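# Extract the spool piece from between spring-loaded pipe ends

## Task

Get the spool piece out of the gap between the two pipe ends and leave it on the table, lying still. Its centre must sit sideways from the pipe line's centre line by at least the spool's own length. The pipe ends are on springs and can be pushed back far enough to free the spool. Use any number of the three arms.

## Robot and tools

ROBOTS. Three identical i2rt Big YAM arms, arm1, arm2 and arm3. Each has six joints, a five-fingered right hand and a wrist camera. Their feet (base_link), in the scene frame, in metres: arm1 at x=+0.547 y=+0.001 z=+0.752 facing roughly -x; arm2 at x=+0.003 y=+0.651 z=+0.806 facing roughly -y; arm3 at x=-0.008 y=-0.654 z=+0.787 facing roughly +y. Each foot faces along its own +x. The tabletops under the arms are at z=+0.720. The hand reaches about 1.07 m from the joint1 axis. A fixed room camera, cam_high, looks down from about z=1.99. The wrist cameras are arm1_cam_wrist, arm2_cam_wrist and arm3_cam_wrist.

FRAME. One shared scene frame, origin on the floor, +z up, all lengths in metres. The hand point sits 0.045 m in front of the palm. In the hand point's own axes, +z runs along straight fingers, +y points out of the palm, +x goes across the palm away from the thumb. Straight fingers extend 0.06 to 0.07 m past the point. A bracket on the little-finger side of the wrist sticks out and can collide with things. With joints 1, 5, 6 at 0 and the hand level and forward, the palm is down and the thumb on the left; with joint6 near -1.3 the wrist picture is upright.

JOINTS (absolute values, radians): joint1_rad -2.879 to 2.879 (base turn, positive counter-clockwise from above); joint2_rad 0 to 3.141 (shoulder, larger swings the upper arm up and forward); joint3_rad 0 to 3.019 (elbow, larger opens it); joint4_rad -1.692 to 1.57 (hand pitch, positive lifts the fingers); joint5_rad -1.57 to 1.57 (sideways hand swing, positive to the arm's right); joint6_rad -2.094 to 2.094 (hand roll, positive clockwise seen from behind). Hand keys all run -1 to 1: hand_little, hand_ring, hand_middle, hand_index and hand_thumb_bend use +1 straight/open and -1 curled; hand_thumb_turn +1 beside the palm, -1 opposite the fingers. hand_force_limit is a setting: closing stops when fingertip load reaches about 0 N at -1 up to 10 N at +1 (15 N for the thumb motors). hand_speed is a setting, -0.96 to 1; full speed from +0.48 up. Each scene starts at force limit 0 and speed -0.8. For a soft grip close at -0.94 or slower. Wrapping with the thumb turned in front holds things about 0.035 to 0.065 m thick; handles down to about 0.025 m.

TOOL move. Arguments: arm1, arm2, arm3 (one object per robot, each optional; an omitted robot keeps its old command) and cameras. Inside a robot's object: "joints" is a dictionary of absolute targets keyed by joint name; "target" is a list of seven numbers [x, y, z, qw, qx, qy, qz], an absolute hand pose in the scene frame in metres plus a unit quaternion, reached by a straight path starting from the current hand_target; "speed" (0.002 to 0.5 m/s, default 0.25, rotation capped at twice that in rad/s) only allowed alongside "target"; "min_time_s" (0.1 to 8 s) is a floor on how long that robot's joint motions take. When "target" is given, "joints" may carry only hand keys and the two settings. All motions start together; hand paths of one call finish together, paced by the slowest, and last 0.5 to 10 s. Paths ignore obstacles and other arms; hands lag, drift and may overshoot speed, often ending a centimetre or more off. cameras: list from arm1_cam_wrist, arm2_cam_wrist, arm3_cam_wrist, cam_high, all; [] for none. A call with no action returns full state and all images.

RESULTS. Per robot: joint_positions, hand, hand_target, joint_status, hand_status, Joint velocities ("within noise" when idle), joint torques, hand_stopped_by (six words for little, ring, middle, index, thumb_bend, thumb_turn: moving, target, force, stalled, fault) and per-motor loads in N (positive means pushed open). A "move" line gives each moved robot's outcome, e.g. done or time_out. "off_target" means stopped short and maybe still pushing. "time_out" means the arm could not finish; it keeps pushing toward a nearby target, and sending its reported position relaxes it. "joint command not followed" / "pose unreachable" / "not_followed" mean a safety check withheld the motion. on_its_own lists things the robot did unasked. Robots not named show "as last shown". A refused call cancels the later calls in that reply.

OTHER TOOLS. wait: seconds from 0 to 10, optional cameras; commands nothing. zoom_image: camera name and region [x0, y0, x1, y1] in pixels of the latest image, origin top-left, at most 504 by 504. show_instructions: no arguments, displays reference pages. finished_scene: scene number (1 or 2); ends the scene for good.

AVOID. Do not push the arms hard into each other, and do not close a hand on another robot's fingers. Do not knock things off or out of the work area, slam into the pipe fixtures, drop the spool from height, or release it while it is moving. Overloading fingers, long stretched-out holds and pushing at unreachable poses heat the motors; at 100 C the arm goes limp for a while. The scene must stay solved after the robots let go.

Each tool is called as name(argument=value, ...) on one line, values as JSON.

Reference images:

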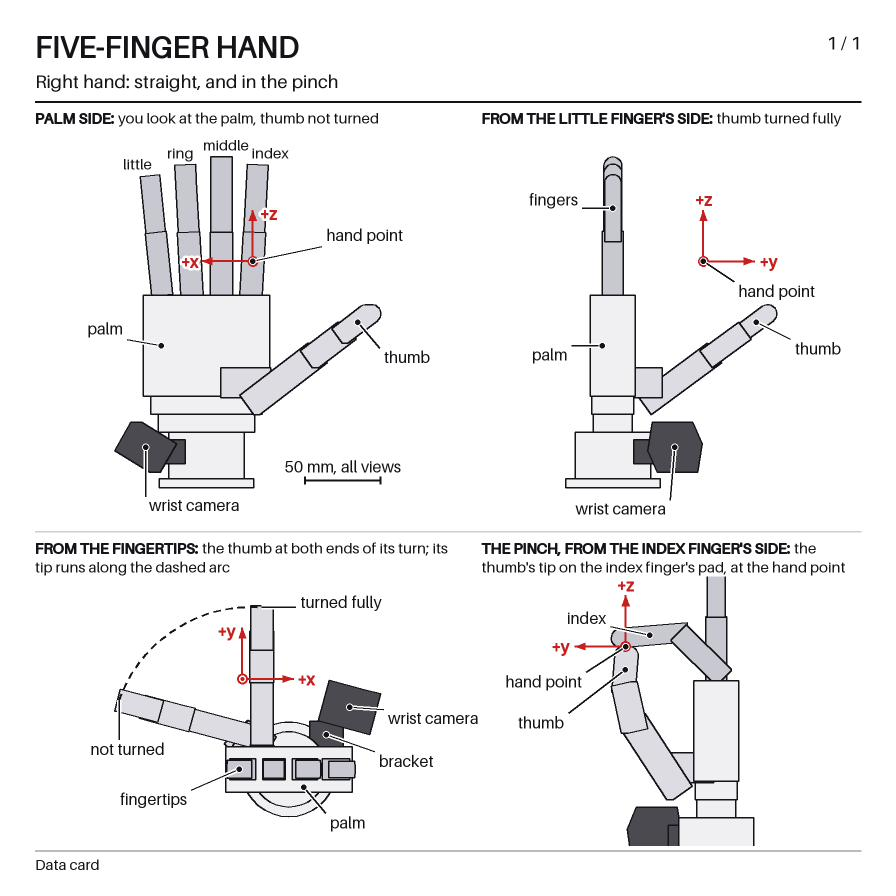

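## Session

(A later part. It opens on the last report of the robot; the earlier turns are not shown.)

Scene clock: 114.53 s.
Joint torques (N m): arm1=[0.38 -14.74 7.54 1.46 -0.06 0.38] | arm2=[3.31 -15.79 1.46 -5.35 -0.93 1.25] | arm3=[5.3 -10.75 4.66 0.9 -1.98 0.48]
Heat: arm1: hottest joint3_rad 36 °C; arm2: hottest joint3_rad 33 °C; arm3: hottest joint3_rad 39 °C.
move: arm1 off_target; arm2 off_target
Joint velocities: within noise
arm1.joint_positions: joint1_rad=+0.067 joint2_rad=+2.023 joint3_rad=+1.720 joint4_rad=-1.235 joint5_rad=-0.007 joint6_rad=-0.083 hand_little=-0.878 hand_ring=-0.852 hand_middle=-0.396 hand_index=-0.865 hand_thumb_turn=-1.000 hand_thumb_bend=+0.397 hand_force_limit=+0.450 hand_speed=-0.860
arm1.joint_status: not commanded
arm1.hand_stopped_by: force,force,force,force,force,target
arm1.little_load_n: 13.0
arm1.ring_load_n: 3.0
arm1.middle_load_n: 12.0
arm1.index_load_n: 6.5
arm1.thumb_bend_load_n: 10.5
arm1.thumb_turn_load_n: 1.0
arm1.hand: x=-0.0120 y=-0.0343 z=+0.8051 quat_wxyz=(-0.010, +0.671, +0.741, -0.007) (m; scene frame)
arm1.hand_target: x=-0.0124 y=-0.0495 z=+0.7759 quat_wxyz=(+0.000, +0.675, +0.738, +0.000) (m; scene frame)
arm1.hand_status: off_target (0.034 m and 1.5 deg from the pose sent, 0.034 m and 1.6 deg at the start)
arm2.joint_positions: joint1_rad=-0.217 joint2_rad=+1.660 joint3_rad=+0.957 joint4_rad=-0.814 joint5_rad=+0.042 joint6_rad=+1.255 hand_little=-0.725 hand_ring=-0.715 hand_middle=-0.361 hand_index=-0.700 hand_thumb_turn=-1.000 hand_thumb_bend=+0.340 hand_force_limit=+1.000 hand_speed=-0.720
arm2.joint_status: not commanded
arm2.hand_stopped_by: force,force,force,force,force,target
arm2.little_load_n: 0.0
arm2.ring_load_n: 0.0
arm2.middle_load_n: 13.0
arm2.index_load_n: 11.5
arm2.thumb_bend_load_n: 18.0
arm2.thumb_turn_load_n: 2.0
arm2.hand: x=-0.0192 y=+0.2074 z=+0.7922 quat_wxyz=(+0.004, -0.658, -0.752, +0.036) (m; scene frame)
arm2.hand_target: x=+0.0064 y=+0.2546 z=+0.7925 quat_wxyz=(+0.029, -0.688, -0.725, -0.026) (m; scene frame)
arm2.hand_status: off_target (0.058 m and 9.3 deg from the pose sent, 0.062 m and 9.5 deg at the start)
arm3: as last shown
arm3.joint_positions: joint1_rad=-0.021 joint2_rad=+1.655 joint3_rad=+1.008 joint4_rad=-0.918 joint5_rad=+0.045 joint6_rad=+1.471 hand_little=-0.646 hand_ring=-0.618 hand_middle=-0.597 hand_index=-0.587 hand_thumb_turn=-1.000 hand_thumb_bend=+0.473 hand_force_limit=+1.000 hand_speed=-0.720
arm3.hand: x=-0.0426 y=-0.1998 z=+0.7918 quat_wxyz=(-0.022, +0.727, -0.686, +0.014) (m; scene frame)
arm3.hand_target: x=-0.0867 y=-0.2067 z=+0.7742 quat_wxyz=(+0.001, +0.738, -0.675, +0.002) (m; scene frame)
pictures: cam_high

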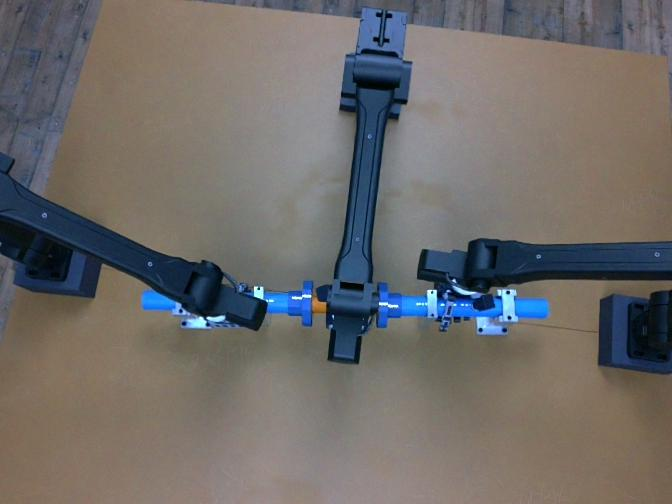

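move(arm2={"target": [0.006, 0.290, 0.800, -0.0276, 0.690, 0.723, 0.029], "speed": 0.04}, cameras=["cam_high"])

zoom_image(camera="cam_high", region=[280, 265, 410, 345])

Scene clock: 118.47 s.
Joint torques (N m): arm1=[0.38 -14.68 7.54 1.42 -0.06 0.37] | arm2=[1.44 -17.73 -0.64 -6.02 -1.55 1.04] | arm3=[5.3 -10.87 4.66 0.9 -1.98 0.47]
Heat: arm1: hottest joint3_rad 36 °C; arm2: hottest joint3_rad 33 °C; arm3: hottest joint3_rad 38 °C.
move: arm2 off_target
Joint velocities: within noise
arm1, arm3: as last shown
arm1.joint_positions: joint1_rad=+0.067 joint2_rad=+2.023 joint3_rad=+1.720 joint4_rad=-1.234 joint5_rad=-0.007 joint6_rad=-0.083 hand_little=-0.878 hand_ring=-0.852 hand_middle=-0.396 hand_index=-0.865 hand_thumb_turn=-1.000 hand_thumb_bend=+0.397 hand_force_limit=+0.450 hand_speed=-0.860
arm1.ring_load_n: 3.5
arm1.middle_load_n: 11.5
arm1.index_load_n: 5.0
arm1.thumb_bend_load_n: 11.0
arm1.thumb_turn_load_n: 0.0
arm1.hand: x=-0.0122 y=-0.0343 z=+0.8051 quat_wxyz=(-0.010, +0.671, +0.741, -0.008) (m; scene frame)
arm1.hand_target: x=-0.0124 y=-0.0495 z=+0.7760 quat_wxyz=(+0.000, +0.675, +0.738, +0.000) (m; scene frame)
arm2.joint_positions: joint1_rad=-0.217 joint2_rad=+1.624 joint3_rad=+0.910 joint4_rad=-0.790 joint5_rad=+0.060 joint6_rad=+1.256 hand_little=-0.725 hand_ring=-0.715 hand_middle=-0.361 hand_index=-0.700 hand_thumb_turn=-1.000 hand_thumb_bend=+0.340 hand_force_limit=+1.000 hand_speed=-0.720
arm2.joint_status: not commanded
arm2.hand_stopped_by: force,force,force,force,force,target
arm2.little_load_n: 0.0
arm2.ring_load_n: 2.0
arm2.middle_load_n: 13.5
arm2.index_load_n: 21.0
arm2.thumb_bend_load_n: 17.0
arm2.thumb_turn_load_n: 1.0
arm2.hand: x=-0.0206 y=+0.2201 z=+0.7918 quat_wxyz=(+0.008, -0.659, -0.751, +0.046) (m; scene frame)
arm2.hand_target: x=+0.0032 y=+0.2826 z=+0.7941 quat_wxyz=(+0.030, -0.689, -0.724, -0.026) (m; scene frame)
arm2.hand_status: off_target (0.075 m and 10.1 deg from the pose sent, 0.087 m and 9.3 deg at the start)
arm3.joint_positions: joint1_rad=-0.020 joint2_rad=+1.655 joint3_rad=+1.008 joint4_rad=-0.918 joint5_rad=+0.045 joint6_rad=+1.472 hand_little=-0.646 hand_ring=-0.618 hand_middle=-0.597 hand_index=-0.587 hand_thumb_turn=-1.000 hand_thumb_bend=+0.473 hand_force_limit=+1.000 hand_speed=-0.720
arm3.thumb_bend_load_n: 4.5
arm3.thumb_turn_load_n: 0.5
arm3.hand: x=-0.0429 y=-0.1998 z=+0.7918 quat_wxyz=(-0.022, +0.727, -0.686, +0.014) (m; scene frame)
arm3.hand_target: x=-0.0868 y=-0.2068 z=+0.7742 quat_wxyz=(+0.001, +0.738, -0.675, +0.002) (m; scene frame)
pictures: cam_high

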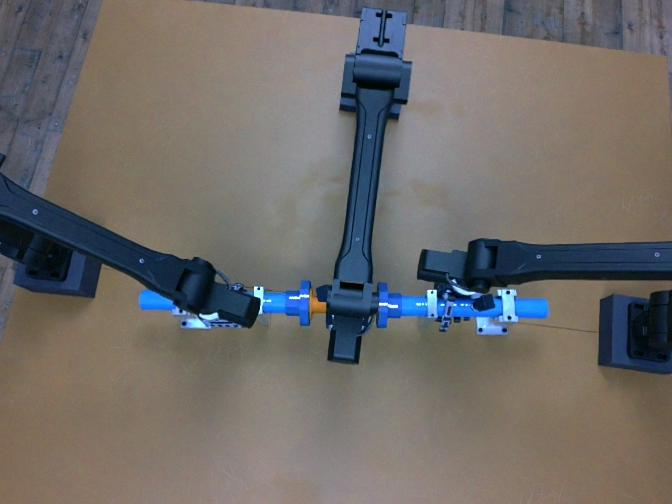

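Scaled by 3.877.

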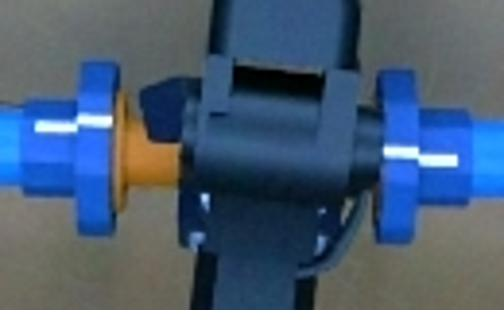

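move(arm2={"target": [0.008, 0.315, 0.805, -0.036, 0.697, 0.716, 0.040], "speed": 0.04}, cameras=["cam_high"])

zoom_image(camera="cam_high", region=[280, 265, 410, 345])

Scene clock: 124.17 s.
Joint torques (N m): arm1=[0.38 -14.74 7.54 1.42 -0.06 0.37] | arm2=[1.44 -18.78 -1.81 -7.41 -1.76 1.2] | arm3=[5.3 -10.75 4.66 0.9 -1.98 0.47]
Heat: arm1: hottest joint3_rad 35 °C; arm2: hottest joint3_rad 33 °C; arm3: hottest joint3_rad 38 °C.
move: arm2 off_target
Joint velocities: within noise
arm1, arm3: as last shown
arm1.ring_load_n: 3.0
arm1.index_load_n: 5.5
arm1.thumb_bend_load_n: 11.5
arm2.joint_positions: joint1_rad=-0.220 joint2_rad=+1.603 joint3_rad=+0.885 joint4_rad=-0.785 joint5_rad=+0.069 joint6_rad=+1.256 hand_little=-0.725 hand_ring=-0.715 hand_middle=-0.361 hand_index=-0.699 hand_thumb_turn=-1.000 hand_thumb_bend=+0.340 hand_force_limit=+1.000 hand_speed=-0.720
arm2.joint_status: not commanded
arm2.hand_stopped_by: force,force,force,force,force,target
arm2.little_load_n: 0.0
arm2.ring_load_n: 3.5
arm2.middle_load_n: 13.0
arm2.index_load_n: 23.5
arm2.thumb_bend_load_n: 17.0
arm2.thumb_turn_load_n: 1.5
arm2.hand: x=-0.0219 y=+0.2294 z=+0.7917 quat_wxyz=(+0.012, -0.660, -0.750, +0.048) (m; scene frame)
arm2.hand_target: x=+0.0045 y=+0.3038 z=+0.7956 quat_wxyz=(+0.038, -0.695, -0.717, -0.036) (m; scene frame)
arm2.hand_status: off_target (0.092 m and 12.0 deg from the pose sent, 0.100 m and 12.0 deg at the start)
arm3.ring_load_n: 0.5
pictures: cam_high

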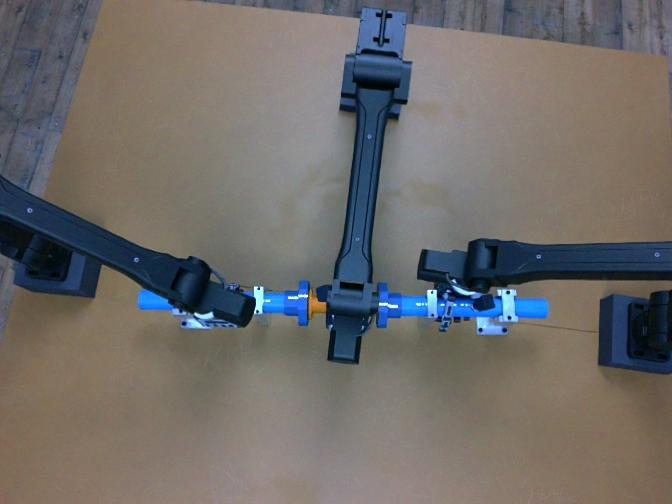

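Scaled by 3.877.

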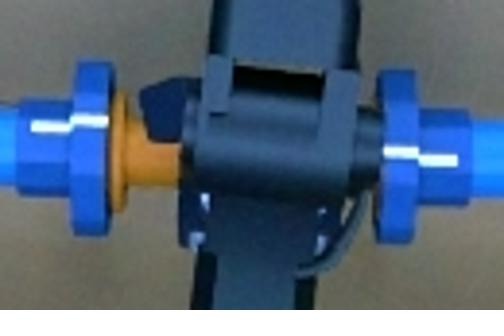

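move(arm3={"joints": {"hand_little": -0.97, "hand_ring": -0.97, "hand_middle": -0.97, "hand_index": -0.97, "hand_thumb_bend": -0.96, "hand_force_limit": 1.0, "hand_speed": -0.7}}, cameras=["arm3_cam_wrist"])

Scene clock: 130.43 s.
Joint torques (N m): arm1=[0.32 -14.68 7.54 1.37 -0.06 0.37] | arm2=[1.26 -18.61 -1.83 -7.32 -1.73 1.2] | arm3=[5.07 -10.81 4.85 0.69 -2.18 0.57]
Heat: arm1: hottest joint3_rad 35 °C; arm2: hottest joint3_rad 32 °C; arm3: hottest joint3_rad 37 °C.
move: arm3 off_target
Joint velocities: within noise
arm1, arm2: as last shown
arm1.joint_positions: joint1_rad=+0.067 joint2_rad=+2.023 joint3_rad=+1.720 joint4_rad=-1.233 joint5_rad=-0.007 joint6_rad=-0.082 hand_little=-0.878 hand_ring=-0.852 hand_middle=-0.396 hand_index=-0.865 hand_thumb_turn=-1.000 hand_thumb_bend=+0.397 hand_force_limit=+0.450 hand_speed=-0.860
arm1.middle_load_n: 12.0
arm1.thumb_bend_load_n: 11.0
arm1.hand: x=-0.0126 y=-0.0344 z=+0.8050 quat_wxyz=(-0.010, +0.672, +0.741, -0.008) (m; scene frame)
arm1.hand_target: x=-0.0124 y=-0.0495 z=+0.7759 quat_wxyz=(+0.000, +0.675, +0.738, +0.000) (m; scene frame)
arm2.ring_load_n: 4.0
arm2.index_load_n: 24.0
arm2.thumb_turn_load_n: 1.0
arm3.joint_positions: joint1_rad=-0.016 joint2_rad=+1.655 joint3_rad=+1.005 joint4_rad=-0.912 joint5_rad=+0.050 joint6_rad=+1.463 hand_little=-0.723 hand_ring=-0.695 hand_middle=-0.645 hand_index=-0.659 hand_thumb_turn=-1.000 hand_thumb_bend=+0.442 hand_force_limit=+1.000 hand_speed=-0.700
arm3.joint_status: hand_little off_target (ended at -0.723, target -0.970); hand_ring off_target (ended at -0.695, target -0.970); hand_middle off_target (ended at -0.645, target -0.970); hand_index off_target (ended at -0.659, target -0.970); hand_thumb_bend off_target (ended at +0.442, target -0.960); the others done
arm3.hand_stopped_by: force,force,force,force,force,target
arm3.little_load_n: 8.0
arm3.ring_load_n: 10.0
arm3.middle_load_n: 10.5
arm3.index_load_n: 7.5
arm3.thumb_bend_load_n: 13.0
arm3.thumb_turn_load_n: 2.5
arm3.hand: x=-0.0440 y=-0.2005 z=+0.7907 quat_wxyz=(-0.024, +0.732, -0.681, +0.015) (m; scene frame)
arm3.hand_target: x=-0.0868 y=-0.2069 z=+0.7741 quat_wxyz=(+0.001, +0.738, -0.675, +0.002) (m; scene frame)
arm3.hand_status: not commanded
pictures: arm3_cam_wrist
camera_calibration:
arm3_cam_wrist: T_world_to_cam=[[-0.925606, -0.373893, -0.0588032, -0.0724108], [-0.34858, 0.781578, 0.517328, -0.26863], [-0.147466, 0.499339, -0.853765, 0.880595], [0, 0, 0, 1]] pos_world=[-0.0308047, -0.256835, 0.886533]

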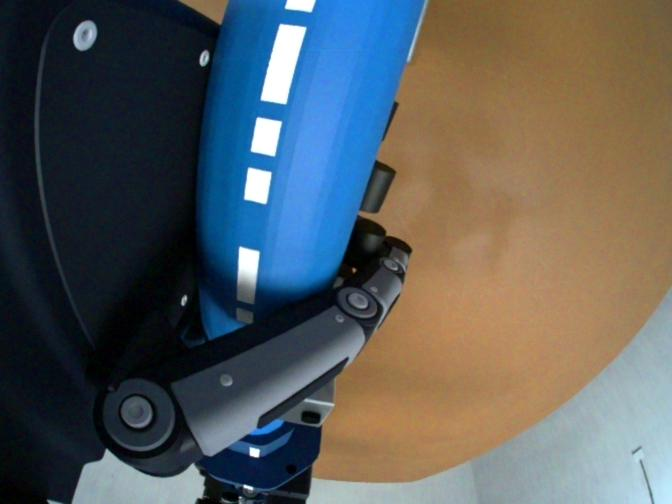

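move(arm1={"target": [-0.014, -0.038, 0.776, 0, 0.6751, 0.7377, 0], "speed": 0.04}, arm3={"target": [-0.086, -0.265, 0.782, 0.045, 0.742, -0.668, 0.005], "speed": 0.05}, cameras=["cam_high"])

zoom_image(camera="cam_high", region=[280, 265, 410, 345])

Scene clock: 137.73 s.
Joint torques (N m): arm1=[-1.14 -14.74 7.61 1.31 -0.02 0.21] | arm2=[1.55 -18.84 -1.76 -7.31 -1.74 1.2] | arm3=[3.72 -13.27 2.36 -2.63 -2.8 0.45]
Heat: arm1: hottest joint3_rad 35 °C; arm2: hottest joint3_rad 32 °C; arm3: hottest joint3_rad 37 °C.
move: arm1 off_target; arm3 off_target
Joint velocities: within noise
arm1.joint_positions: joint1_rad=+0.067 joint2_rad=+2.023 joint3_rad=+1.720 joint4_rad=-1.233 joint5_rad=-0.008 joint6_rad=-0.082 hand_little=-0.878 hand_ring=-0.852 hand_middle=-0.396 hand_index=-0.865 hand_thumb_turn=-1.000 hand_thumb_bend=+0.397 hand_force_limit=+0.450 hand_speed=-0.860
arm1.joint_status: not commanded
arm1.hand_stopped_by: force,force,force,force,force,target
arm1.little_load_n: 13.0
arm1.ring_load_n: 3.0
arm1.middle_load_n: 12.0
arm1.index_load_n: 5.5
arm1.thumb_bend_load_n: 11.5
arm1.thumb_turn_load_n: 0.0
arm1.hand: x=-0.0126 y=-0.0344 z=+0.8050 quat_wxyz=(-0.010, +0.672, +0.741, -0.009) (m; scene frame)
arm1.hand_target: x=-0.0128 y=-0.0380 z=+0.7768 quat_wxyz=(+0.000, +0.675, +0.738, +0.000) (m; scene frame)
arm1.hand_status: off_target (0.029 m and 1.6 deg from the pose sent, 0.029 m and 1.6 deg at the start)
arm2: as last shown
arm2.index_load_n: 23.5
arm2.thumb_turn_load_n: 1.5
arm3.joint_positions: joint1_rad=-0.035 joint2_rad=+1.605 joint3_rad=+0.935 joint4_rad=-0.889 joint5_rad=+0.017 joint6_rad=+1.422 hand_little=-0.724 hand_ring=-0.695 hand_middle=-0.645 hand_index=-0.659 hand_thumb_turn=-1.000 hand_thumb_bend=+0.442 hand_force_limit=+1.000 hand_speed=-0.700
arm3.joint_status: not commanded
arm3.hand_stopped_by: force,force,force,force,force,target
arm3.little_load_n: 0.5
arm3.ring_load_n: 0.5
arm3.middle_load_n: 11.5
arm3.index_load_n: 0.5
arm3.thumb_bend_load_n: 12.0
arm3.thumb_turn_load_n: 2.0
arm3.hand: x=-0.0442 y=-0.2248 z=+0.7906 quat_wxyz=(-0.014, +0.739, -0.673, +0.002) (m; scene frame)
arm3.hand_target: x=-0.0811 y=-0.2640 z=+0.7821 quat_wxyz=(+0.044, +0.742, -0.669, +0.008) (m; scene frame)
arm3.hand_status: off_target (0.059 m and 6.9 deg from the pose sent, 0.078 m and 8.3 deg at the start)
pictures: cam_high

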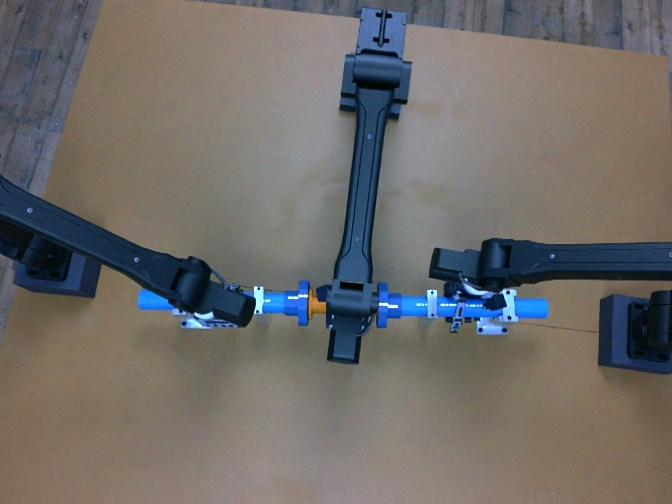

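Scaled by 3.877.

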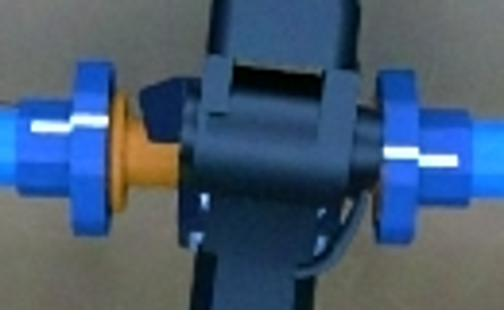

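move(arm3={"target": [-0.046, -0.225, 0.785, 0, 0.7377, -0.6751, 0], "speed": 0.08, "joints": {"hand_little": -0.2, "hand_ring": -0.2, "hand_middle": -0.2, "hand_index": -0.2, "hand_thumb_bend": 0.65, "hand_speed": -0.3}})

move(arm3={"target": [-0.060, -0.183, 0.786, 0.01, 0.7377, -0.6751, 0], "speed": 0.08}, cameras=["cam_high", "arm3_cam_wrist"])

zoom_image(camera="cam_high", region=[380, 225, 550, 365])

Scene clock: 158.70 s.
Joint torques (N m): arm1=[-1.14 -14.74 7.6 1.31 -0.02 0.21] | arm2=[1.61 -18.67 -1.78 -7.35 -1.73 1.2] | arm3=[-0.21 -10.75 6.58 -0.66 -0.63 0]
Heat: arm1: hottest joint3_rad 34 °C; arm2: hottest joint5_rad 33 °C; arm3: hottest joint5_rad 40 °C.
move: arm3 done
Joint velocities: within noise
arm1, arm2: as last shown
arm1.joint_positions: joint1_rad=+0.066 joint2_rad=+2.023 joint3_rad=+1.720 joint4_rad=-1.233 joint5_rad=-0.009 joint6_rad=-0.082 hand_little=-0.878 hand_ring=-0.852 hand_middle=-0.396 hand_index=-0.865 hand_thumb_turn=-1.000 hand_thumb_bend=+0.397 hand_force_limit=+0.450 hand_speed=-0.860
arm1.ring_load_n: 3.5
arm1.middle_load_n: 11.5
arm1.index_load_n: 5.0
arm1.thumb_bend_load_n: 11.0
arm1.hand: x=-0.0127 y=-0.0342 z=+0.8050 quat_wxyz=(-0.010, +0.672, +0.741, -0.009) (m; scene frame)
arm1.hand_target: x=-0.0128 y=-0.0378 z=+0.7768 quat_wxyz=(+0.000, +0.675, +0.738, +0.000) (m; scene frame)
arm2.ring_load_n: 3.5
arm2.middle_load_n: 13.5
arm3.joint_positions: joint1_rad=-0.044 joint2_rad=+1.605 joint3_rad=+0.935 joint4_rad=-0.889 joint5_rad=+0.010 joint6_rad=+1.419 hand_little=-0.200 hand_ring=-0.200 hand_middle=-0.200 hand_index=-0.200 hand_thumb_turn=-1.000 hand_thumb_bend=+0.650 hand_force_limit=+1.000 hand_speed=-0.300
arm3.joint_status: all done
arm3.hand_stopped_by: target,target,target,target,target,target
arm3.little_load_n: 0.5
arm3.ring_load_n: 0.0
arm3.middle_load_n: 0.0
arm3.index_load_n: 0.0
arm3.thumb_bend_load_n: 0.0
arm3.thumb_turn_load_n: 0.0
arm3.hand: x=-0.0421 y=-0.2246 z=+0.7912 quat_wxyz=(-0.012, +0.737, -0.675, -0.001) (m; scene frame)
arm3.hand_target: x=-0.0459 y=-0.2251 z=+0.7851 quat_wxyz=(+0.000, +0.738, -0.675, +0.000) (m; scene frame)
arm3.hand_status: done (0.007 m and 1.4 deg from the pose sent, 0.006 m and 1.7 deg at the start)
pictures: none

Scene clock: 159.87 s.
Joint torques (N m): arm1=[-0.62 -14.74 7.61 1.26 -0.01 0.24] | arm2=[1.44 -18.61 -1.76 -7.28 -1.74 1.19] | arm3=[1.61 -10.17 10.41 -0.02 -0.81 0.56]
Heat: arm1: hottest joint3_rad 34 °C; arm2: hottest joint5_rad 33 °C; arm3: hottest joint5_rad 40 °C.
move: arm3 off_target
Joint velocities: within noise
arm1, arm2: as last shown
arm1.joint_positions: joint1_rad=+0.061 joint2_rad=+2.023 joint3_rad=+1.720 joint4_rad=-1.232 joint5_rad=-0.009 joint6_rad=-0.086 hand_little=-0.878 hand_ring=-0.852 hand_middle=-0.396 hand_index=-0.865 hand_thumb_turn=-1.000 hand_thumb_bend=+0.397 hand_force_limit=+0.450 hand_speed=-0.860
arm1.little_load_n: 13.5
arm1.ring_load_n: 3.0
arm1.thumb_bend_load_n: 11.5
arm1.hand: x=-0.0130 y=-0.0308 z=+0.8050 quat_wxyz=(-0.010, +0.673, +0.740, -0.009) (m; scene frame)
arm1.hand_target: x=-0.0127 y=-0.0379 z=+0.7768 quat_wxyz=(+0.000, +0.675, +0.738, +0.000) (m; scene frame)
arm2.middle_load_n: 13.0
arm3.joint_positions: joint1_rad=-0.038 joint2_rad=+1.678 joint3_rad=+1.013 joint4_rad=-0.958 joint5_rad=-0.001 joint6_rad=+1.394 hand_little=-0.200 hand_ring=-0.200 hand_middle=-0.200 hand_index=-0.200 hand_thumb_turn=-1.000 hand_thumb_bend=+0.651 hand_force_limit=+1.000 hand_speed=-0.300
arm3.joint_status: not commanded
arm3.hand_stopped_by: target,target,target,target,target,target
arm3.little_load_n: 0.0
arm3.ring_load_n: 0.0
arm3.middle_load_n: 0.0
arm3.index_load_n: 0.0
arm3.thumb_bend_load_n: 2.0
arm3.thumb_turn_load_n: -2.0
arm3.hand: x=-0.0464 y=-0.2150 z=+0.7858 quat_wxyz=(+0.016, +0.748, -0.664, +0.015) (m; scene frame)
arm3.hand_target: x=-0.0599 y=-0.1852 z=+0.7872 quat_wxyz=(+0.010, +0.738, -0.675, -0.001) (m; scene frame)
arm3.hand_status: off_target (0.035 m and 2.5 deg from the pose sent, 0.046 m and 2.6 deg at the start)
pictures: arm3_cam_wrist, cam_high
camera_calibration:
arm3_cam_wrist: T_world_to_cam=[[-0.90859, -0.417395, 0.0156588, -0.14739], [-0.357126, 0.795747, 0.48913, -0.230826], [-0.216621, 0.438826, -0.87207, 0.881515], [0, 0, 0, 1]] pos_world=[-0.0253962, -0.264673, 0.883955]

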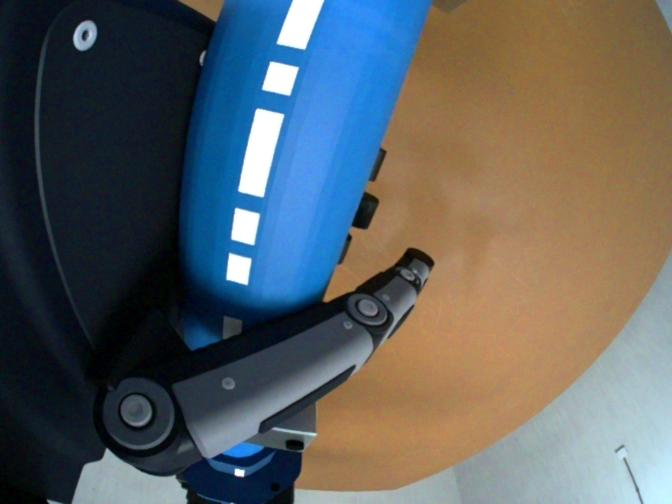

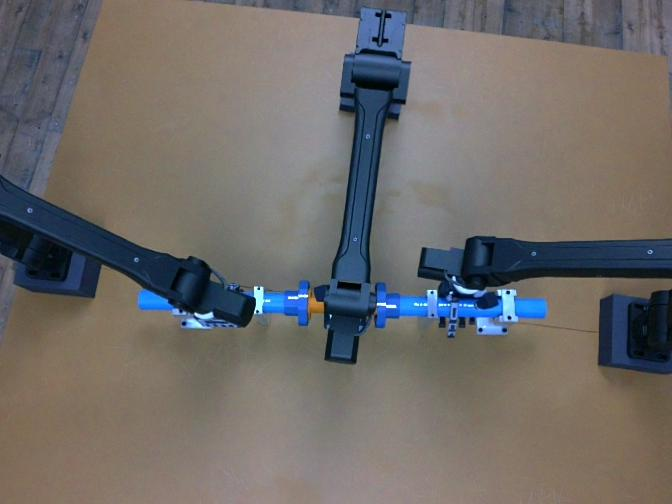

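Scaled by 2.965.

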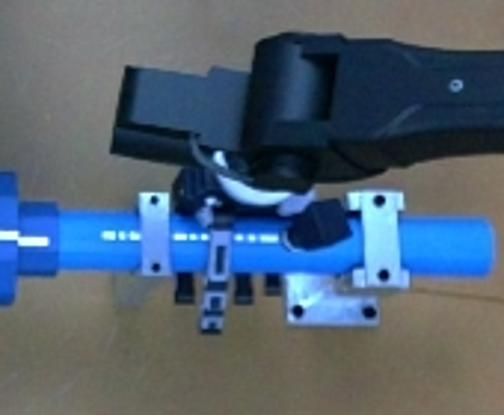

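move(arm3={"target": [-0.038, -0.180, 0.788, 0.0, 0.7377, -0.6751, 0], "speed": 0.08, "joints": {"hand_little": 0.1, "hand_ring": 0.1, "hand_middle": 0.1, "hand_index": 0.1, "hand_thumb_bend": 0.85}}, cameras=["cam_high"])

zoom_image(camera="cam_high", region=[280, 265, 410, 345])

Scene clock: 164.70 s.
Joint torques (N m): arm1=[-0.62 -14.8 7.61 1.26 -0.01 0.24] | arm2=[1.32 -18.67 -1.81 -7.3 -1.74 1.21] | arm3=[-1.2 -12.16 9.36 0.08 -0.11 0.03]
Heat: arm1: hottest joint3_rad 34 °C; arm2: hottest joint5_rad 33 °C; arm3: hottest joint3_rad 37 °C.
move: arm3 off_target
Joint velocities: within noise
arm1, arm2: as last shown
arm1.ring_load_n: 3.5
arm1.index_load_n: 5.5
arm1.hand: x=-0.0131 y=-0.0308 z=+0.8050 quat_wxyz=(-0.010, +0.673, +0.740, -0.009) (m; scene frame)
arm1.hand_target: x=-0.0128 y=-0.0379 z=+0.7768 quat_wxyz=(+0.000, +0.675, +0.738, +0.000) (m; scene frame)
arm2.ring_load_n: 4.0
arm2.index_load_n: 24.0
arm3.joint_positions: joint1_rad=-0.042 joint2_rad=+1.697 joint3_rad=+1.033 joint4_rad=-0.954 joint5_rad=-0.004 joint6_rad=+1.403 hand_little=+0.100 hand_ring=+0.100 hand_middle=+0.100 hand_index=+0.100 hand_thumb_turn=-1.000 hand_thumb_bend=+0.850 hand_force_limit=+1.000 hand_speed=-0.300
arm3.joint_status: all done
arm3.hand_stopped_by: target,target,target,target,target,target
arm3.little_load_n: 0.0
arm3.ring_load_n: 0.0
arm3.middle_load_n: 0.0
arm3.index_load_n: 0.0
arm3.thumb_bend_load_n: 0.0
arm3.thumb_turn_load_n: -0.5
arm3.hand: x=-0.0444 y=-0.2057 z=+0.7840 quat_wxyz=(+0.015, +0.743, -0.669, +0.012) (m; scene frame)
arm3.hand_target: x=-0.0378 y=-0.1810 z=+0.7888 quat_wxyz=(+0.000, +0.738, -0.675, +0.000) (m; scene frame)
arm3.hand_status: off_target (0.027 m and 2.4 deg from the pose sent, 0.036 m and 3.0 deg at the start)
pictures: cam_high

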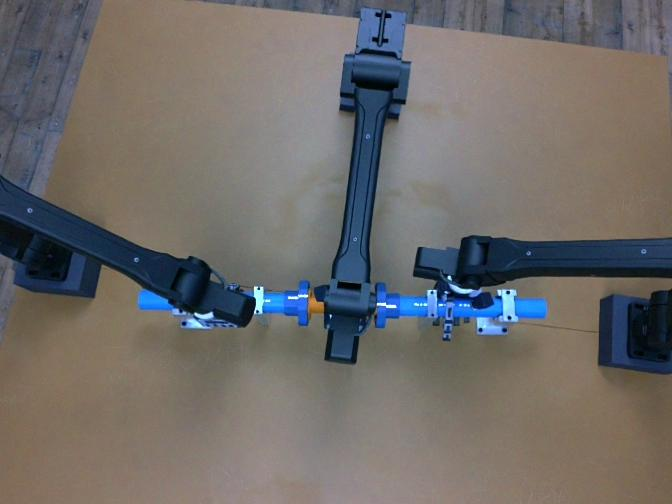

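Scaled by 3.877.

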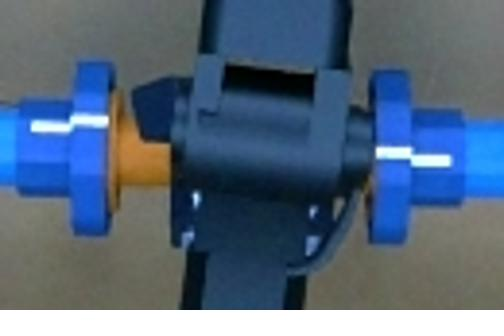

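move(arm1={"target": [-0.013, -0.056, 0.776, 0, 0.6751, 0.7377, 0], "speed": 0.04}, arm3={"target": [-0.085, -0.200, 0.786, 0.0, 0.7377, -0.6751, 0], "speed": 0.06})

move(arm3={"joints": {"hand_little": -0.98, "hand_ring": -0.98, "hand_middle": -0.98, "hand_index": -0.98, "hand_thumb_bend": -0.94, "hand_force_limit": 1.0, "hand_speed": -0.66}}, cameras=["cam_high", "arm3_cam_wrist"])

zoom_image(camera="cam_high", region=[280, 265, 410, 345])

Scene clock: 171.23 s.
Joint torques (N m): arm1=[1.67 -14.97 7.31 1.29 0.02 0.49] | arm2=[1.61 -18.73 -1.84 -7.35 -1.75 1.19] | arm3=[4.66 -14.27 5.46 0.14 -1.83 0.73]
Heat: arm1: hottest joint3_rad 34 °C; arm2: hottest joint5_rad 34 °C; arm3: hottest joint3_rad 37 °C.
move: arm1 off_target; arm3 off_target
Joint velocities: within noise
arm1.joint_positions: joint1_rad=+0.061 joint2_rad=+2.023 joint3_rad=+1.720 joint4_rad=-1.232 joint5_rad=-0.009 joint6_rad=-0.086 hand_little=-0.878 hand_ring=-0.852 hand_middle=-0.396 hand_index=-0.865 hand_thumb_turn=-1.000 hand_thumb_bend=+0.397 hand_force_limit=+0.450 hand_speed=-0.860
arm1.joint_status: not commanded
arm1.hand_stopped_by: force,force,force,force,force,target
arm1.little_load_n: 13.5
arm1.ring_load_n: 3.0
arm1.middle_load_n: 11.5
arm1.index_load_n: 5.5
arm1.thumb_bend_load_n: 11.0
arm1.thumb_turn_load_n: 0.0
arm1.hand: x=-0.0131 y=-0.0308 z=+0.8050 quat_wxyz=(-0.010, +0.673, +0.740, -0.009) (m; scene frame)
arm1.hand_target: x=-0.0112 y=-0.0552 z=+0.7770 quat_wxyz=(+0.000, +0.675, +0.738, +0.000) (m; scene frame)
arm1.hand_status: off_target (0.038 m and 1.6 deg from the pose sent, 0.038 m and 1.6 deg at the start)
arm2: as last shown
arm2.index_load_n: 23.5
arm3.joint_positions: joint1_rad=-0.020 joint2_rad=+1.684 joint3_rad=+1.021 joint4_rad=-0.936 joint5_rad=+0.038 joint6_rad=+1.435 hand_little=+0.100 hand_ring=+0.100 hand_middle=+0.100 hand_index=+0.100 hand_thumb_turn=-1.000 hand_thumb_bend=+0.851 hand_force_limit=+1.000 hand_speed=-0.300
arm3.joint_status: not commanded
arm3.hand_stopped_by: target,target,target,target,target,target
arm3.little_load_n: 0.0
arm3.ring_load_n: 0.0
arm3.middle_load_n: 0.0
arm3.index_load_n: 0.0
arm3.thumb_bend_load_n: 1.0
arm3.thumb_turn_load_n: -0.5
arm3.hand: x=-0.0452 y=-0.2043 z=+0.7834 quat_wxyz=(-0.006, +0.740, -0.672, +0.023) (m; scene frame)
arm3.hand_target: x=-0.0832 y=-0.2020 z=+0.7865 quat_wxyz=(+0.002, +0.739, -0.674, +0.001) (m; scene frame)
arm3.hand_status: off_target (0.040 m and 2.7 deg from the pose sent, 0.041 m and 2.5 deg at the start)
pictures: none

Scene clock: 175.20 s.
Joint torques (N m): arm1=[1.67 -14.92 7.31 1.29 0.02 0.49] | arm2=[1.38 -18.78 -1.8 -7.31 -1.74 1.21] | arm3=[4.31 -13.92 5.6 -0.06 -1.93 0.96]
Heat: arm1: hottest joint3_rad 34 °C; arm2: hottest joint5_rad 34 °C; arm3: hottest joint3_rad 37 °C.
move: arm3 off_target
Joint velocities: within noise
arm1, arm2: as last shown
arm1.index_load_n: 5.0
arm1.hand_target: x=-0.0112 y=-0.0551 z=+0.7770 quat_wxyz=(+0.000, +0.675, +0.738, +0.000) (m; scene frame)
arm2.ring_load_n: 3.5
arm2.thumb_turn_load_n: 1.0
arm3.joint_positions: joint1_rad=-0.017 joint2_rad=+1.681 joint3_rad=+1.020 joint4_rad=-0.931 joint5_rad=+0.041 joint6_rad=+1.413 hand_little=-0.803 hand_ring=-0.800 hand_middle=-0.802 hand_index=-0.812 hand_thumb_turn=-1.000 hand_thumb_bend=+0.593 hand_force_limit=+1.000 hand_speed=-0.660
arm3.joint_status: hand_little off_target (ended at -0.803, target -0.980); hand_ring off_target (ended at -0.800, target -0.980); hand_middle off_target (ended at -0.802, target -0.980); hand_index off_target (ended at -0.812, target -0.980); hand_thumb_bend off_target (ended at +0.593, target -0.940); the others done
arm3.hand_stopped_by: force,force,force,force,force,target
arm3.little_load_n: 9.5
arm3.ring_load_n: 14.5
arm3.middle_load_n: 9.5
arm3.index_load_n: 11.0
arm3.thumb_bend_load_n: 16.0
arm3.thumb_turn_load_n: 7.5
arm3.hand: x=-0.0467 y=-0.2048 z=+0.7844 quat_wxyz=(-0.010, +0.748, -0.663, +0.022) (m; scene frame)
arm3.hand_target: x=-0.0832 y=-0.2020 z=+0.7864 quat_wxyz=(+0.002, +0.739, -0.674, +0.001) (m; scene frame)
arm3.hand_status: not commanded
pictures: arm3_cam_wrist, cam_high
camera_calibration:
arm3_cam_wrist: T_world_to_cam=[[-0.906624, -0.420349, -0.0365948, -0.102867], [-0.381676, 0.780045, 0.495837, -0.248063], [-0.179879, 0.463505, -0.867644, 0.879008], [0, 0, 0, 1]] pos_world=[-0.0298264, -0.257165, 0.881901]

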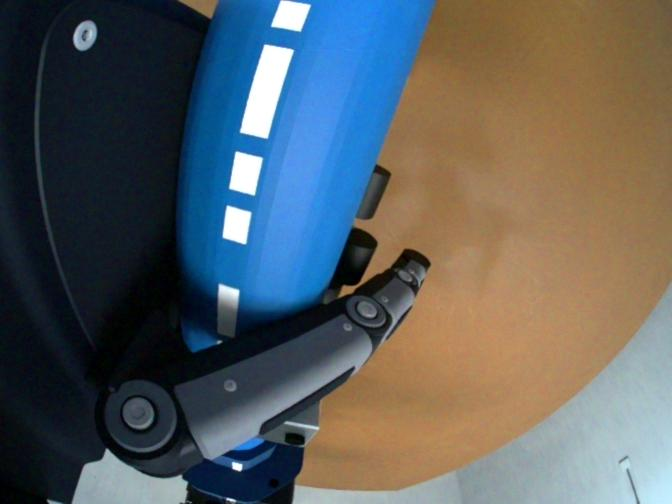

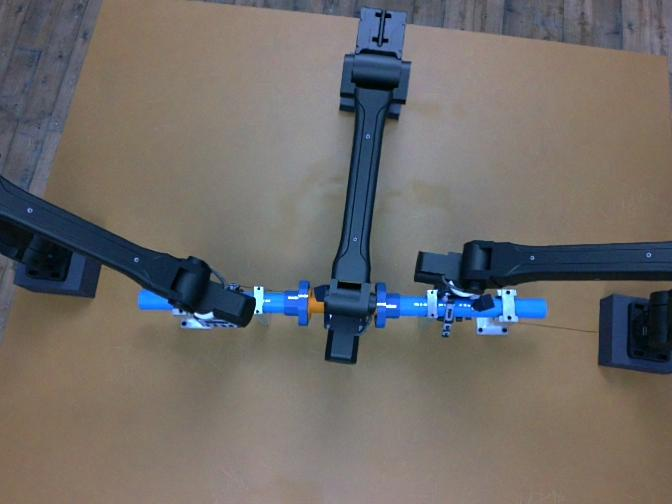

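Scaled by 3.877.

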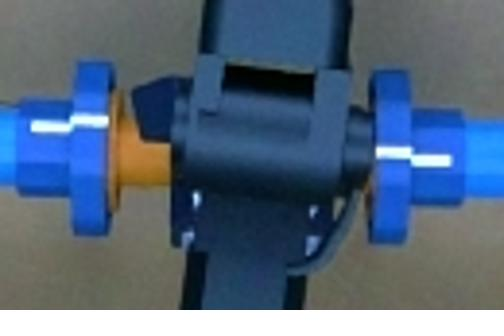

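move(arm3={"target": [-0.088, -0.240, 0.780, 0.04, 0.735, -0.676, -0.005], "speed": 0.03})

move(arm3={"target": [-0.088, -0.268, 0.782, 0.055, 0.735, -0.676, -0.005], "speed": 0.03}, cameras=["cam_high", "arm3_cam_wrist"])

zoom_image(camera="cam_high", region=[280, 265, 410, 345])

Scene clock: 184.97 s.
Joint torques (N m): arm1=[1.67 -14.97 7.31 1.31 0.02 0.48] | arm2=[1.73 -18.84 -1.84 -7.3 -1.73 1.2] | arm3=[3.14 -15.09 1.76 -1.69 -3.39 0.84]
Heat: arm1: hottest joint3_rad 34 °C; arm2: hottest joint5_rad 34 °C; arm3: hottest joint5_rad 38 °C.
move: arm3 off_target
Joint velocities: within noise
arm1: as last shown
arm1.ring_load_n: 3.5
arm1.index_load_n: 5.5
arm1.thumb_bend_load_n: 11.5
arm2.joint_positions: joint1_rad=-0.220 joint2_rad=+1.603 joint3_rad=+0.885 joint4_rad=-0.785 joint5_rad=+0.069 joint6_rad=+1.256 hand_little=-0.725 hand_ring=-0.715 hand_middle=-0.361 hand_index=-0.699 hand_thumb_turn=-1.000 hand_thumb_bend=+0.340 hand_force_limit=+1.000 hand_speed=-0.720
arm2.joint_status: not commanded
arm2.hand_stopped_by: force,force,force,force,force,target
arm2.little_load_n: 0.0
arm2.ring_load_n: 3.5
arm2.middle_load_n: 13.0
arm2.index_load_n: 23.5
arm2.thumb_bend_load_n: 17.0
arm2.thumb_turn_load_n: 1.5
arm2.hand: x=-0.0219 y=+0.2294 z=+0.7917 quat_wxyz=(+0.012, -0.660, -0.750, +0.048) (m; scene frame)
arm2.hand_target: x=+0.0045 y=+0.3038 z=+0.7956 quat_wxyz=(+0.038, -0.695, -0.717, -0.036) (m; scene frame)
arm2.hand_status: not commanded
arm3.joint_positions: joint1_rad=-0.022 joint2_rad=+1.665 joint3_rad=+0.994 joint4_rad=-0.898 joint5_rad=+0.023 joint6_rad=+1.407 hand_little=-0.803 hand_ring=-0.800 hand_middle=-0.802 hand_index=-0.811 hand_thumb_turn=-0.999 hand_thumb_bend=+0.592 hand_force_limit=+1.000 hand_speed=-0.660
arm3.joint_status: not commanded
arm3.hand_stopped_by: force,force,force,force,force,target
arm3.little_load_n: 2.0
arm3.ring_load_n: 9.5
arm3.middle_load_n: 11.0
arm3.index_load_n: 16.5
arm3.thumb_bend_load_n: 11.0
arm3.thumb_turn_load_n: 11.5
arm3.hand: x=-0.0480 y=-0.2070 z=+0.7844 quat_wxyz=(-0.013, +0.749, -0.663, +0.008) (m; scene frame)
arm3.hand_target: x=-0.0840 y=-0.2395 z=+0.7797 quat_wxyz=(+0.041, +0.736, -0.676, -0.001) (m; scene frame)
arm3.hand_status: off_target (0.052 m and 6.6 deg from the pose sent, 0.054 m and 6.8 deg at the start)
pictures: none

Scene clock: 186.43 s.
Joint torques (N m): arm1=[1.08 -14.97 7.3 1.31 0.05 0.46] | arm2=[1.38 -18.67 -1.78 -7.31 -1.74 1.21] | arm3=[2.9 -16.56 0.23 -3 -3.46 0.79]
Heat: arm1: hottest joint3_rad 34 °C; arm2: hottest joint5_rad 34 °C; arm3: hottest joint5_rad 39 °C.
move: arm3 off_target
Joint velocities: within noise
arm1, arm2: as last shown
arm1.joint_positions: joint1_rad=+0.068 joint2_rad=+2.023 joint3_rad=+1.720 joint4_rad=-1.232 joint5_rad=-0.009 joint6_rad=-0.083 hand_little=-0.878 hand_ring=-0.852 hand_middle=-0.396 hand_index=-0.865 hand_thumb_turn=-1.000 hand_thumb_bend=+0.397 hand_force_limit=+0.450 hand_speed=-0.860
arm1.ring_load_n: 3.0
arm1.index_load_n: 5.0
arm1.hand: x=-0.0129 y=-0.0354 z=+0.8050 quat_wxyz=(-0.010, +0.671, +0.741, -0.010) (m; scene frame)
arm1.hand_target: x=-0.0112 y=-0.0552 z=+0.7770 quat_wxyz=(+0.000, +0.675, +0.738, +0.000) (m; scene frame)
arm2.middle_load_n: 13.5
arm3.joint_positions: joint1_rad=-0.030 joint2_rad=+1.644 joint3_rad=+0.957 joint4_rad=-0.872 joint5_rad=+0.007 joint6_rad=+1.400 hand_little=-0.804 hand_ring=-0.800 hand_middle=-0.802 hand_index=-0.811 hand_thumb_turn=-0.999 hand_thumb_bend=+0.592 hand_force_limit=+1.000 hand_speed=-0.660
arm3.joint_status: not commanded
arm3.hand_stopped_by: force,force,force,force,force,target
arm3.little_load_n: 0.0
arm3.ring_load_n: 6.0
arm3.middle_load_n: 12.0
arm3.index_load_n: 19.5
arm3.thumb_bend_load_n: 9.0
arm3.thumb_turn_load_n: 11.5
arm3.hand: x=-0.0483 y=-0.2155 z=+0.7828 quat_wxyz=(-0.012, +0.749, -0.663, -0.002) (m; scene frame)
arm3.hand_target: x=-0.0831 y=-0.2648 z=+0.7799 quat_wxyz=(+0.055, +0.735, -0.676, +0.000) (m; scene frame)
arm3.hand_status: off_target (0.066 m and 8.0 deg from the pose sent, 0.073 m and 8.2 deg at the start)
pictures: arm3_cam_wrist, cam_high
camera_calibration:
arm3_cam_wrist: T_world_to_cam=[[-0.907303, -0.419909, -0.0218427, -0.120353], [-0.365591, 0.762145, 0.534302, -0.272636], [-0.207711, 0.492759, -0.845011, 0.869556], [0, 0, 0, 1]] pos_world=[-0.028254, -0.271231, 0.877826]

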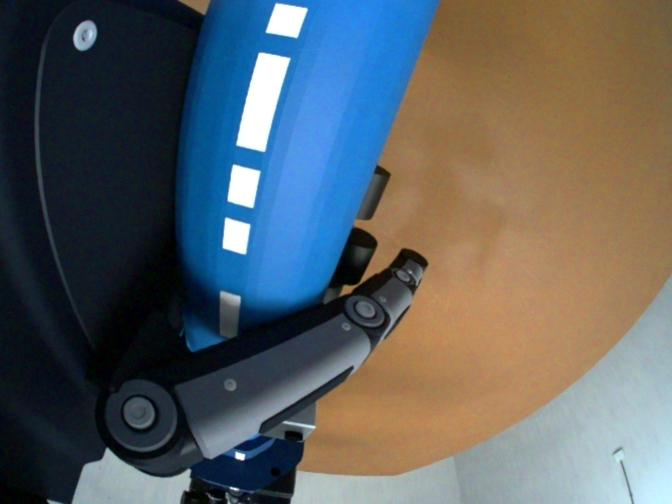

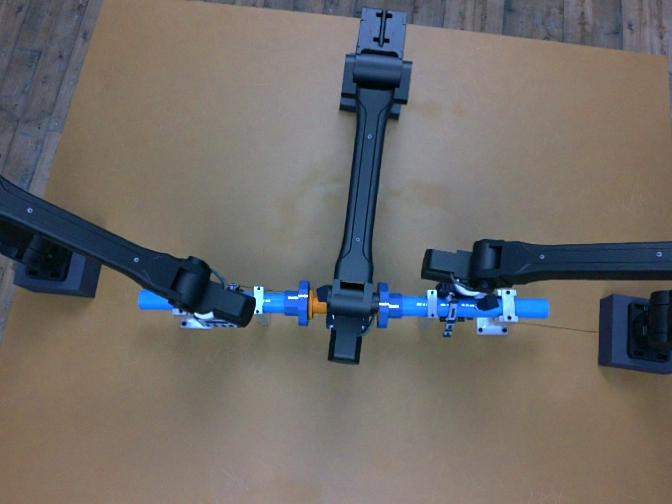

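Scaled by 3.877.

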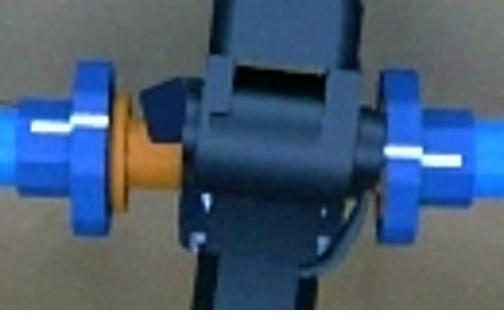

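move(arm1={"target": [-0.013, -0.050, 0.776, 0, 0.6751, 0.7377, 0], "speed": 0.04}, arm3={"target": [-0.088, -0.290, 0.785, 0.065, 0.735, -0.674, -0.003], "speed": 0.03}, cameras=["cam_high", "arm3_cam_wrist"])

zoom_image(camera="cam_high", region=[280, 265, 410, 345])

Scene clock: 193.33 s.
Joint torques (N m): arm1=[-0.21 -14.92 7.39 1.31 0.28 0.37] | arm2=[1.26 -18.67 -1.83 -7.36 -1.76 1.2] | arm3=[2.67 -17.67 -1.18 -3.89 -3.53 0.74]
Heat: arm1: hottest joint3_rad 34 °C; arm2: hottest joint5_rad 35 °C; arm3: hottest joint5_rad 44 °C.
move: arm1 off_target; arm3 off_target
Joint velocities: within noise
arm1.joint_positions: joint1_rad=+0.074 joint2_rad=+2.023 joint3_rad=+1.719 joint4_rad=-1.232 joint5_rad=-0.015 joint6_rad=-0.082 hand_little=-0.878 hand_ring=-0.852 hand_middle=-0.396 hand_index=-0.865 hand_thumb_turn=-1.000 hand_thumb_bend=+0.397 hand_force_limit=+0.450 hand_speed=-0.860
arm1.joint_status: not commanded
arm1.hand_stopped_by: force,force,force,force,force,target
arm1.little_load_n: 14.0
arm1.ring_load_n: 3.5
arm1.middle_load_n: 11.5
arm1.index_load_n: 5.0
arm1.thumb_bend_load_n: 11.5
arm1.thumb_turn_load_n: 0.0
arm1.hand: x=-0.0125 y=-0.0400 z=+0.8050 quat_wxyz=(-0.008, +0.669, +0.743, -0.011) (m; scene frame)
arm1.hand_target: x=-0.0117 y=-0.0496 z=+0.7768 quat_wxyz=(+0.000, +0.675, +0.738, +0.000) (m; scene frame)
arm1.hand_status: off_target (0.031 m and 1.8 deg from the pose sent, 0.032 m and 1.7 deg at the start)
arm2: as last shown
arm2.thumb_turn_load_n: 1.0
arm3.joint_positions: joint1_rad=-0.035 joint2_rad=+1.628 joint3_rad=+0.936 joint4_rad=-0.859 joint5_rad=+0.001 joint6_rad=+1.395 hand_little=-0.804 hand_ring=-0.800 hand_middle=-0.802 hand_index=-0.811 hand_thumb_turn=-0.999 hand_thumb_bend=+0.592 hand_force_limit=+1.000 hand_speed=-0.660
arm3.joint_status: not commanded
arm3.hand_stopped_by: force,force,force,force,force,target
arm3.little_load_n: 0.0
arm3.ring_load_n: 5.5
arm3.middle_load_n: 12.0
arm3.index_load_n: 21.0
arm3.thumb_bend_load_n: 8.5
arm3.thumb_turn_load_n: 11.0
arm3.hand: x=-0.0480 y=-0.2210 z=+0.7832 quat_wxyz=(-0.012, +0.748, -0.663, -0.007) (m; scene frame)
arm3.hand_target: x=-0.0824 y=-0.2837 z=+0.7810 quat_wxyz=(+0.064, +0.735, -0.674, +0.002) (m; scene frame)
arm3.hand_status: off_target (0.080 m and 9.1 deg from the pose sent, 0.084 m and 9.0 deg at the start)
pictures: arm3_cam_wrist, cam_high
camera_calibration:
arm3_cam_wrist: T_world_to_cam=[[-0.907501, -0.419611, -0.0192204, -0.124378], [-0.362032, 0.758129, 0.542377, -0.275625], [-0.213016, 0.499166, -0.839915, 0.869792], [0, 0, 0, 1]] pos_world=[-0.0273784, -0.277401, 0.877653]

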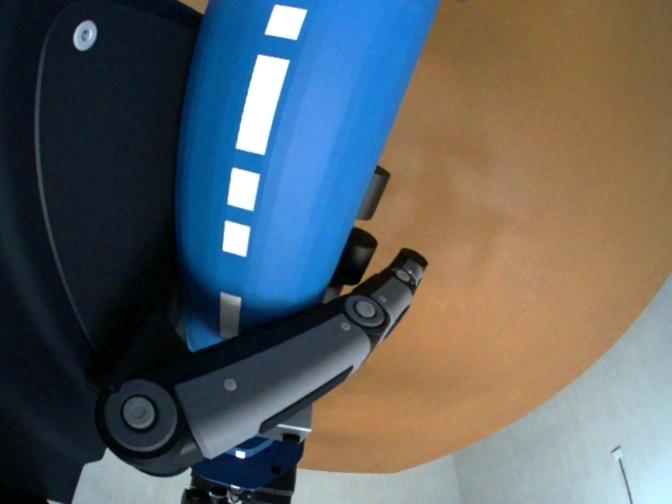

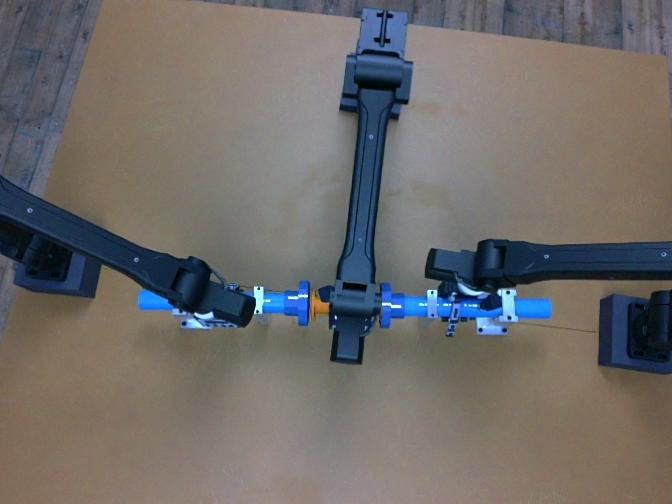

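Scaled by 3.877.

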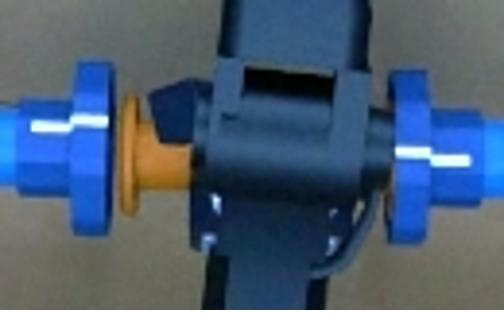

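move(arm1={"target": [-0.013, -0.034, 0.776, 0, 0.6751, 0.7377, 0], "speed": 0.04}, arm3={"target": [-0.088, -0.310, 0.788, 0.072, 0.735, -0.674, -0.003], "speed": 0.03}, cameras=["cam_high", "arm1_cam_wrist"])

zoom_image(camera="cam_high", region=[280, 265, 410, 345])

Scene clock: 200.07 s.
Joint torques (N m): arm1=[-2.32 -14.97 7.3 1.32 0.56 0.14] | arm2=[1.44 -18.96 -1.8 -7.27 -1.76 1.19] | arm3=[2.61 -18.49 -2.45 -4.74 -3.57 0.71]
Heat: arm1: hottest joint3_rad 34 °C; arm2: hottest joint5_rad 35 °C; arm3: hottest joint5_rad 48 °C.
move: arm1 off_target; arm3 off_target
Joint velocities: within noise
arm1.joint_positions: joint1_rad=+0.074 joint2_rad=+2.023 joint3_rad=+1.719 joint4_rad=-1.232 joint5_rad=-0.023 joint6_rad=-0.082 hand_little=-0.878 hand_ring=-0.852 hand_middle=-0.396 hand_index=-0.865 hand_thumb_turn=-1.000 hand_thumb_bend=+0.397 hand_force_limit=+0.450 hand_speed=-0.860
arm1.joint_status: not commanded
arm1.hand_stopped_by: force,force,force,force,force,target
arm1.little_load_n: 13.5
arm1.ring_load_n: 3.5
arm1.middle_load_n: 11.5
arm1.index_load_n: 5.0
arm1.thumb_bend_load_n: 11.5
arm1.thumb_turn_load_n: 0.0
arm1.hand: x=-0.0123 y=-0.0415 z=+0.8051 quat_wxyz=(-0.005, +0.669, +0.743, -0.014) (m; scene frame)
arm1.hand_target: x=-0.0118 y=-0.0340 z=+0.7768 quat_wxyz=(+0.000, +0.675, +0.738, +0.000) (m; scene frame)
arm1.hand_status: off_target (0.030 m and 2.0 deg from the pose sent, 0.030 m and 1.8 deg at the start)
arm2: as last shown
arm2.middle_load_n: 13.0
arm3.joint_positions: joint1_rad=-0.039 joint2_rad=+1.612 joint3_rad=+0.913 joint4_rad=-0.840 joint5_rad=-0.006 joint6_rad=+1.392 hand_little=-0.804 hand_ring=-0.801 hand_middle=-0.802 hand_index=-0.807 hand_thumb_turn=-0.999 hand_thumb_bend=+0.592 hand_force_limit=+1.000 hand_speed=-0.660
arm3.joint_status: not commanded
arm3.hand_stopped_by: force,force,force,force,force,target
arm3.little_load_n: 0.0
arm3.ring_load_n: 3.5
arm3.middle_load_n: 13.0
arm3.index_load_n: 21.5
arm3.thumb_bend_load_n: 7.0
arm3.thumb_turn_load_n: 11.0
arm3.hand: x=-0.0477 y=-0.2251 z=+0.7838 quat_wxyz=(-0.015, +0.748, -0.663, -0.013) (m; scene frame)
arm3.hand_target: x=-0.0819 y=-0.3003 z=+0.7816 quat_wxyz=(+0.071, +0.735, -0.675, +0.002) (m; scene frame)
arm3.hand_status: off_target (0.094 m and 10.3 deg from the pose sent, 0.098 m and 9.9 deg at the start)
pictures: arm1_cam_wrist, cam_high
camera_calibration:
arm1_cam_wrist: T_world_to_cam=[[0.931395, 0.362695, -0.030919, 0.0487924], [0.322689, -0.783374, 0.531223, -0.454627], [0.168451, -0.504755, -0.846668, 0.777121], [0, 0, 0, 1]] pos_world=[-0.0296486, 0.0184163, 0.90098]

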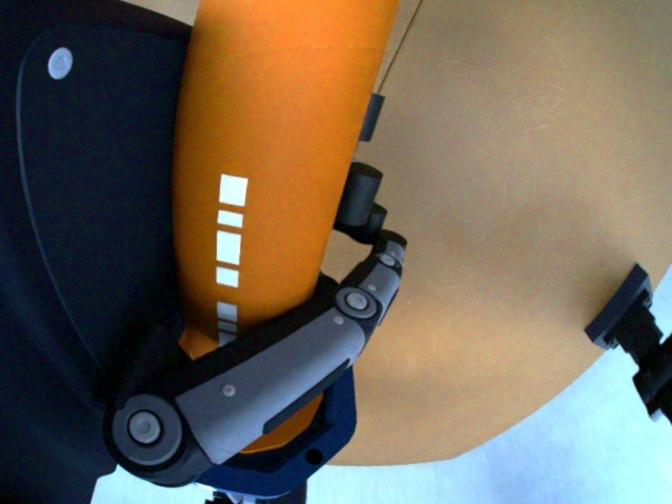

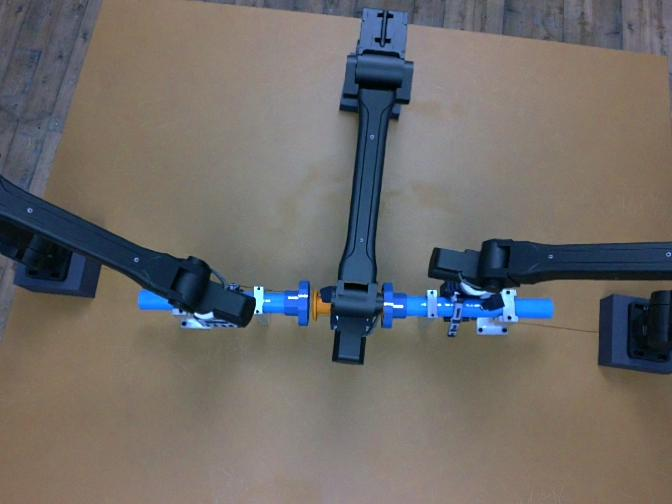

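Scaled by 3.877.

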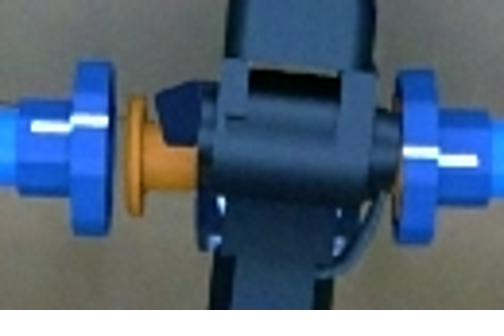

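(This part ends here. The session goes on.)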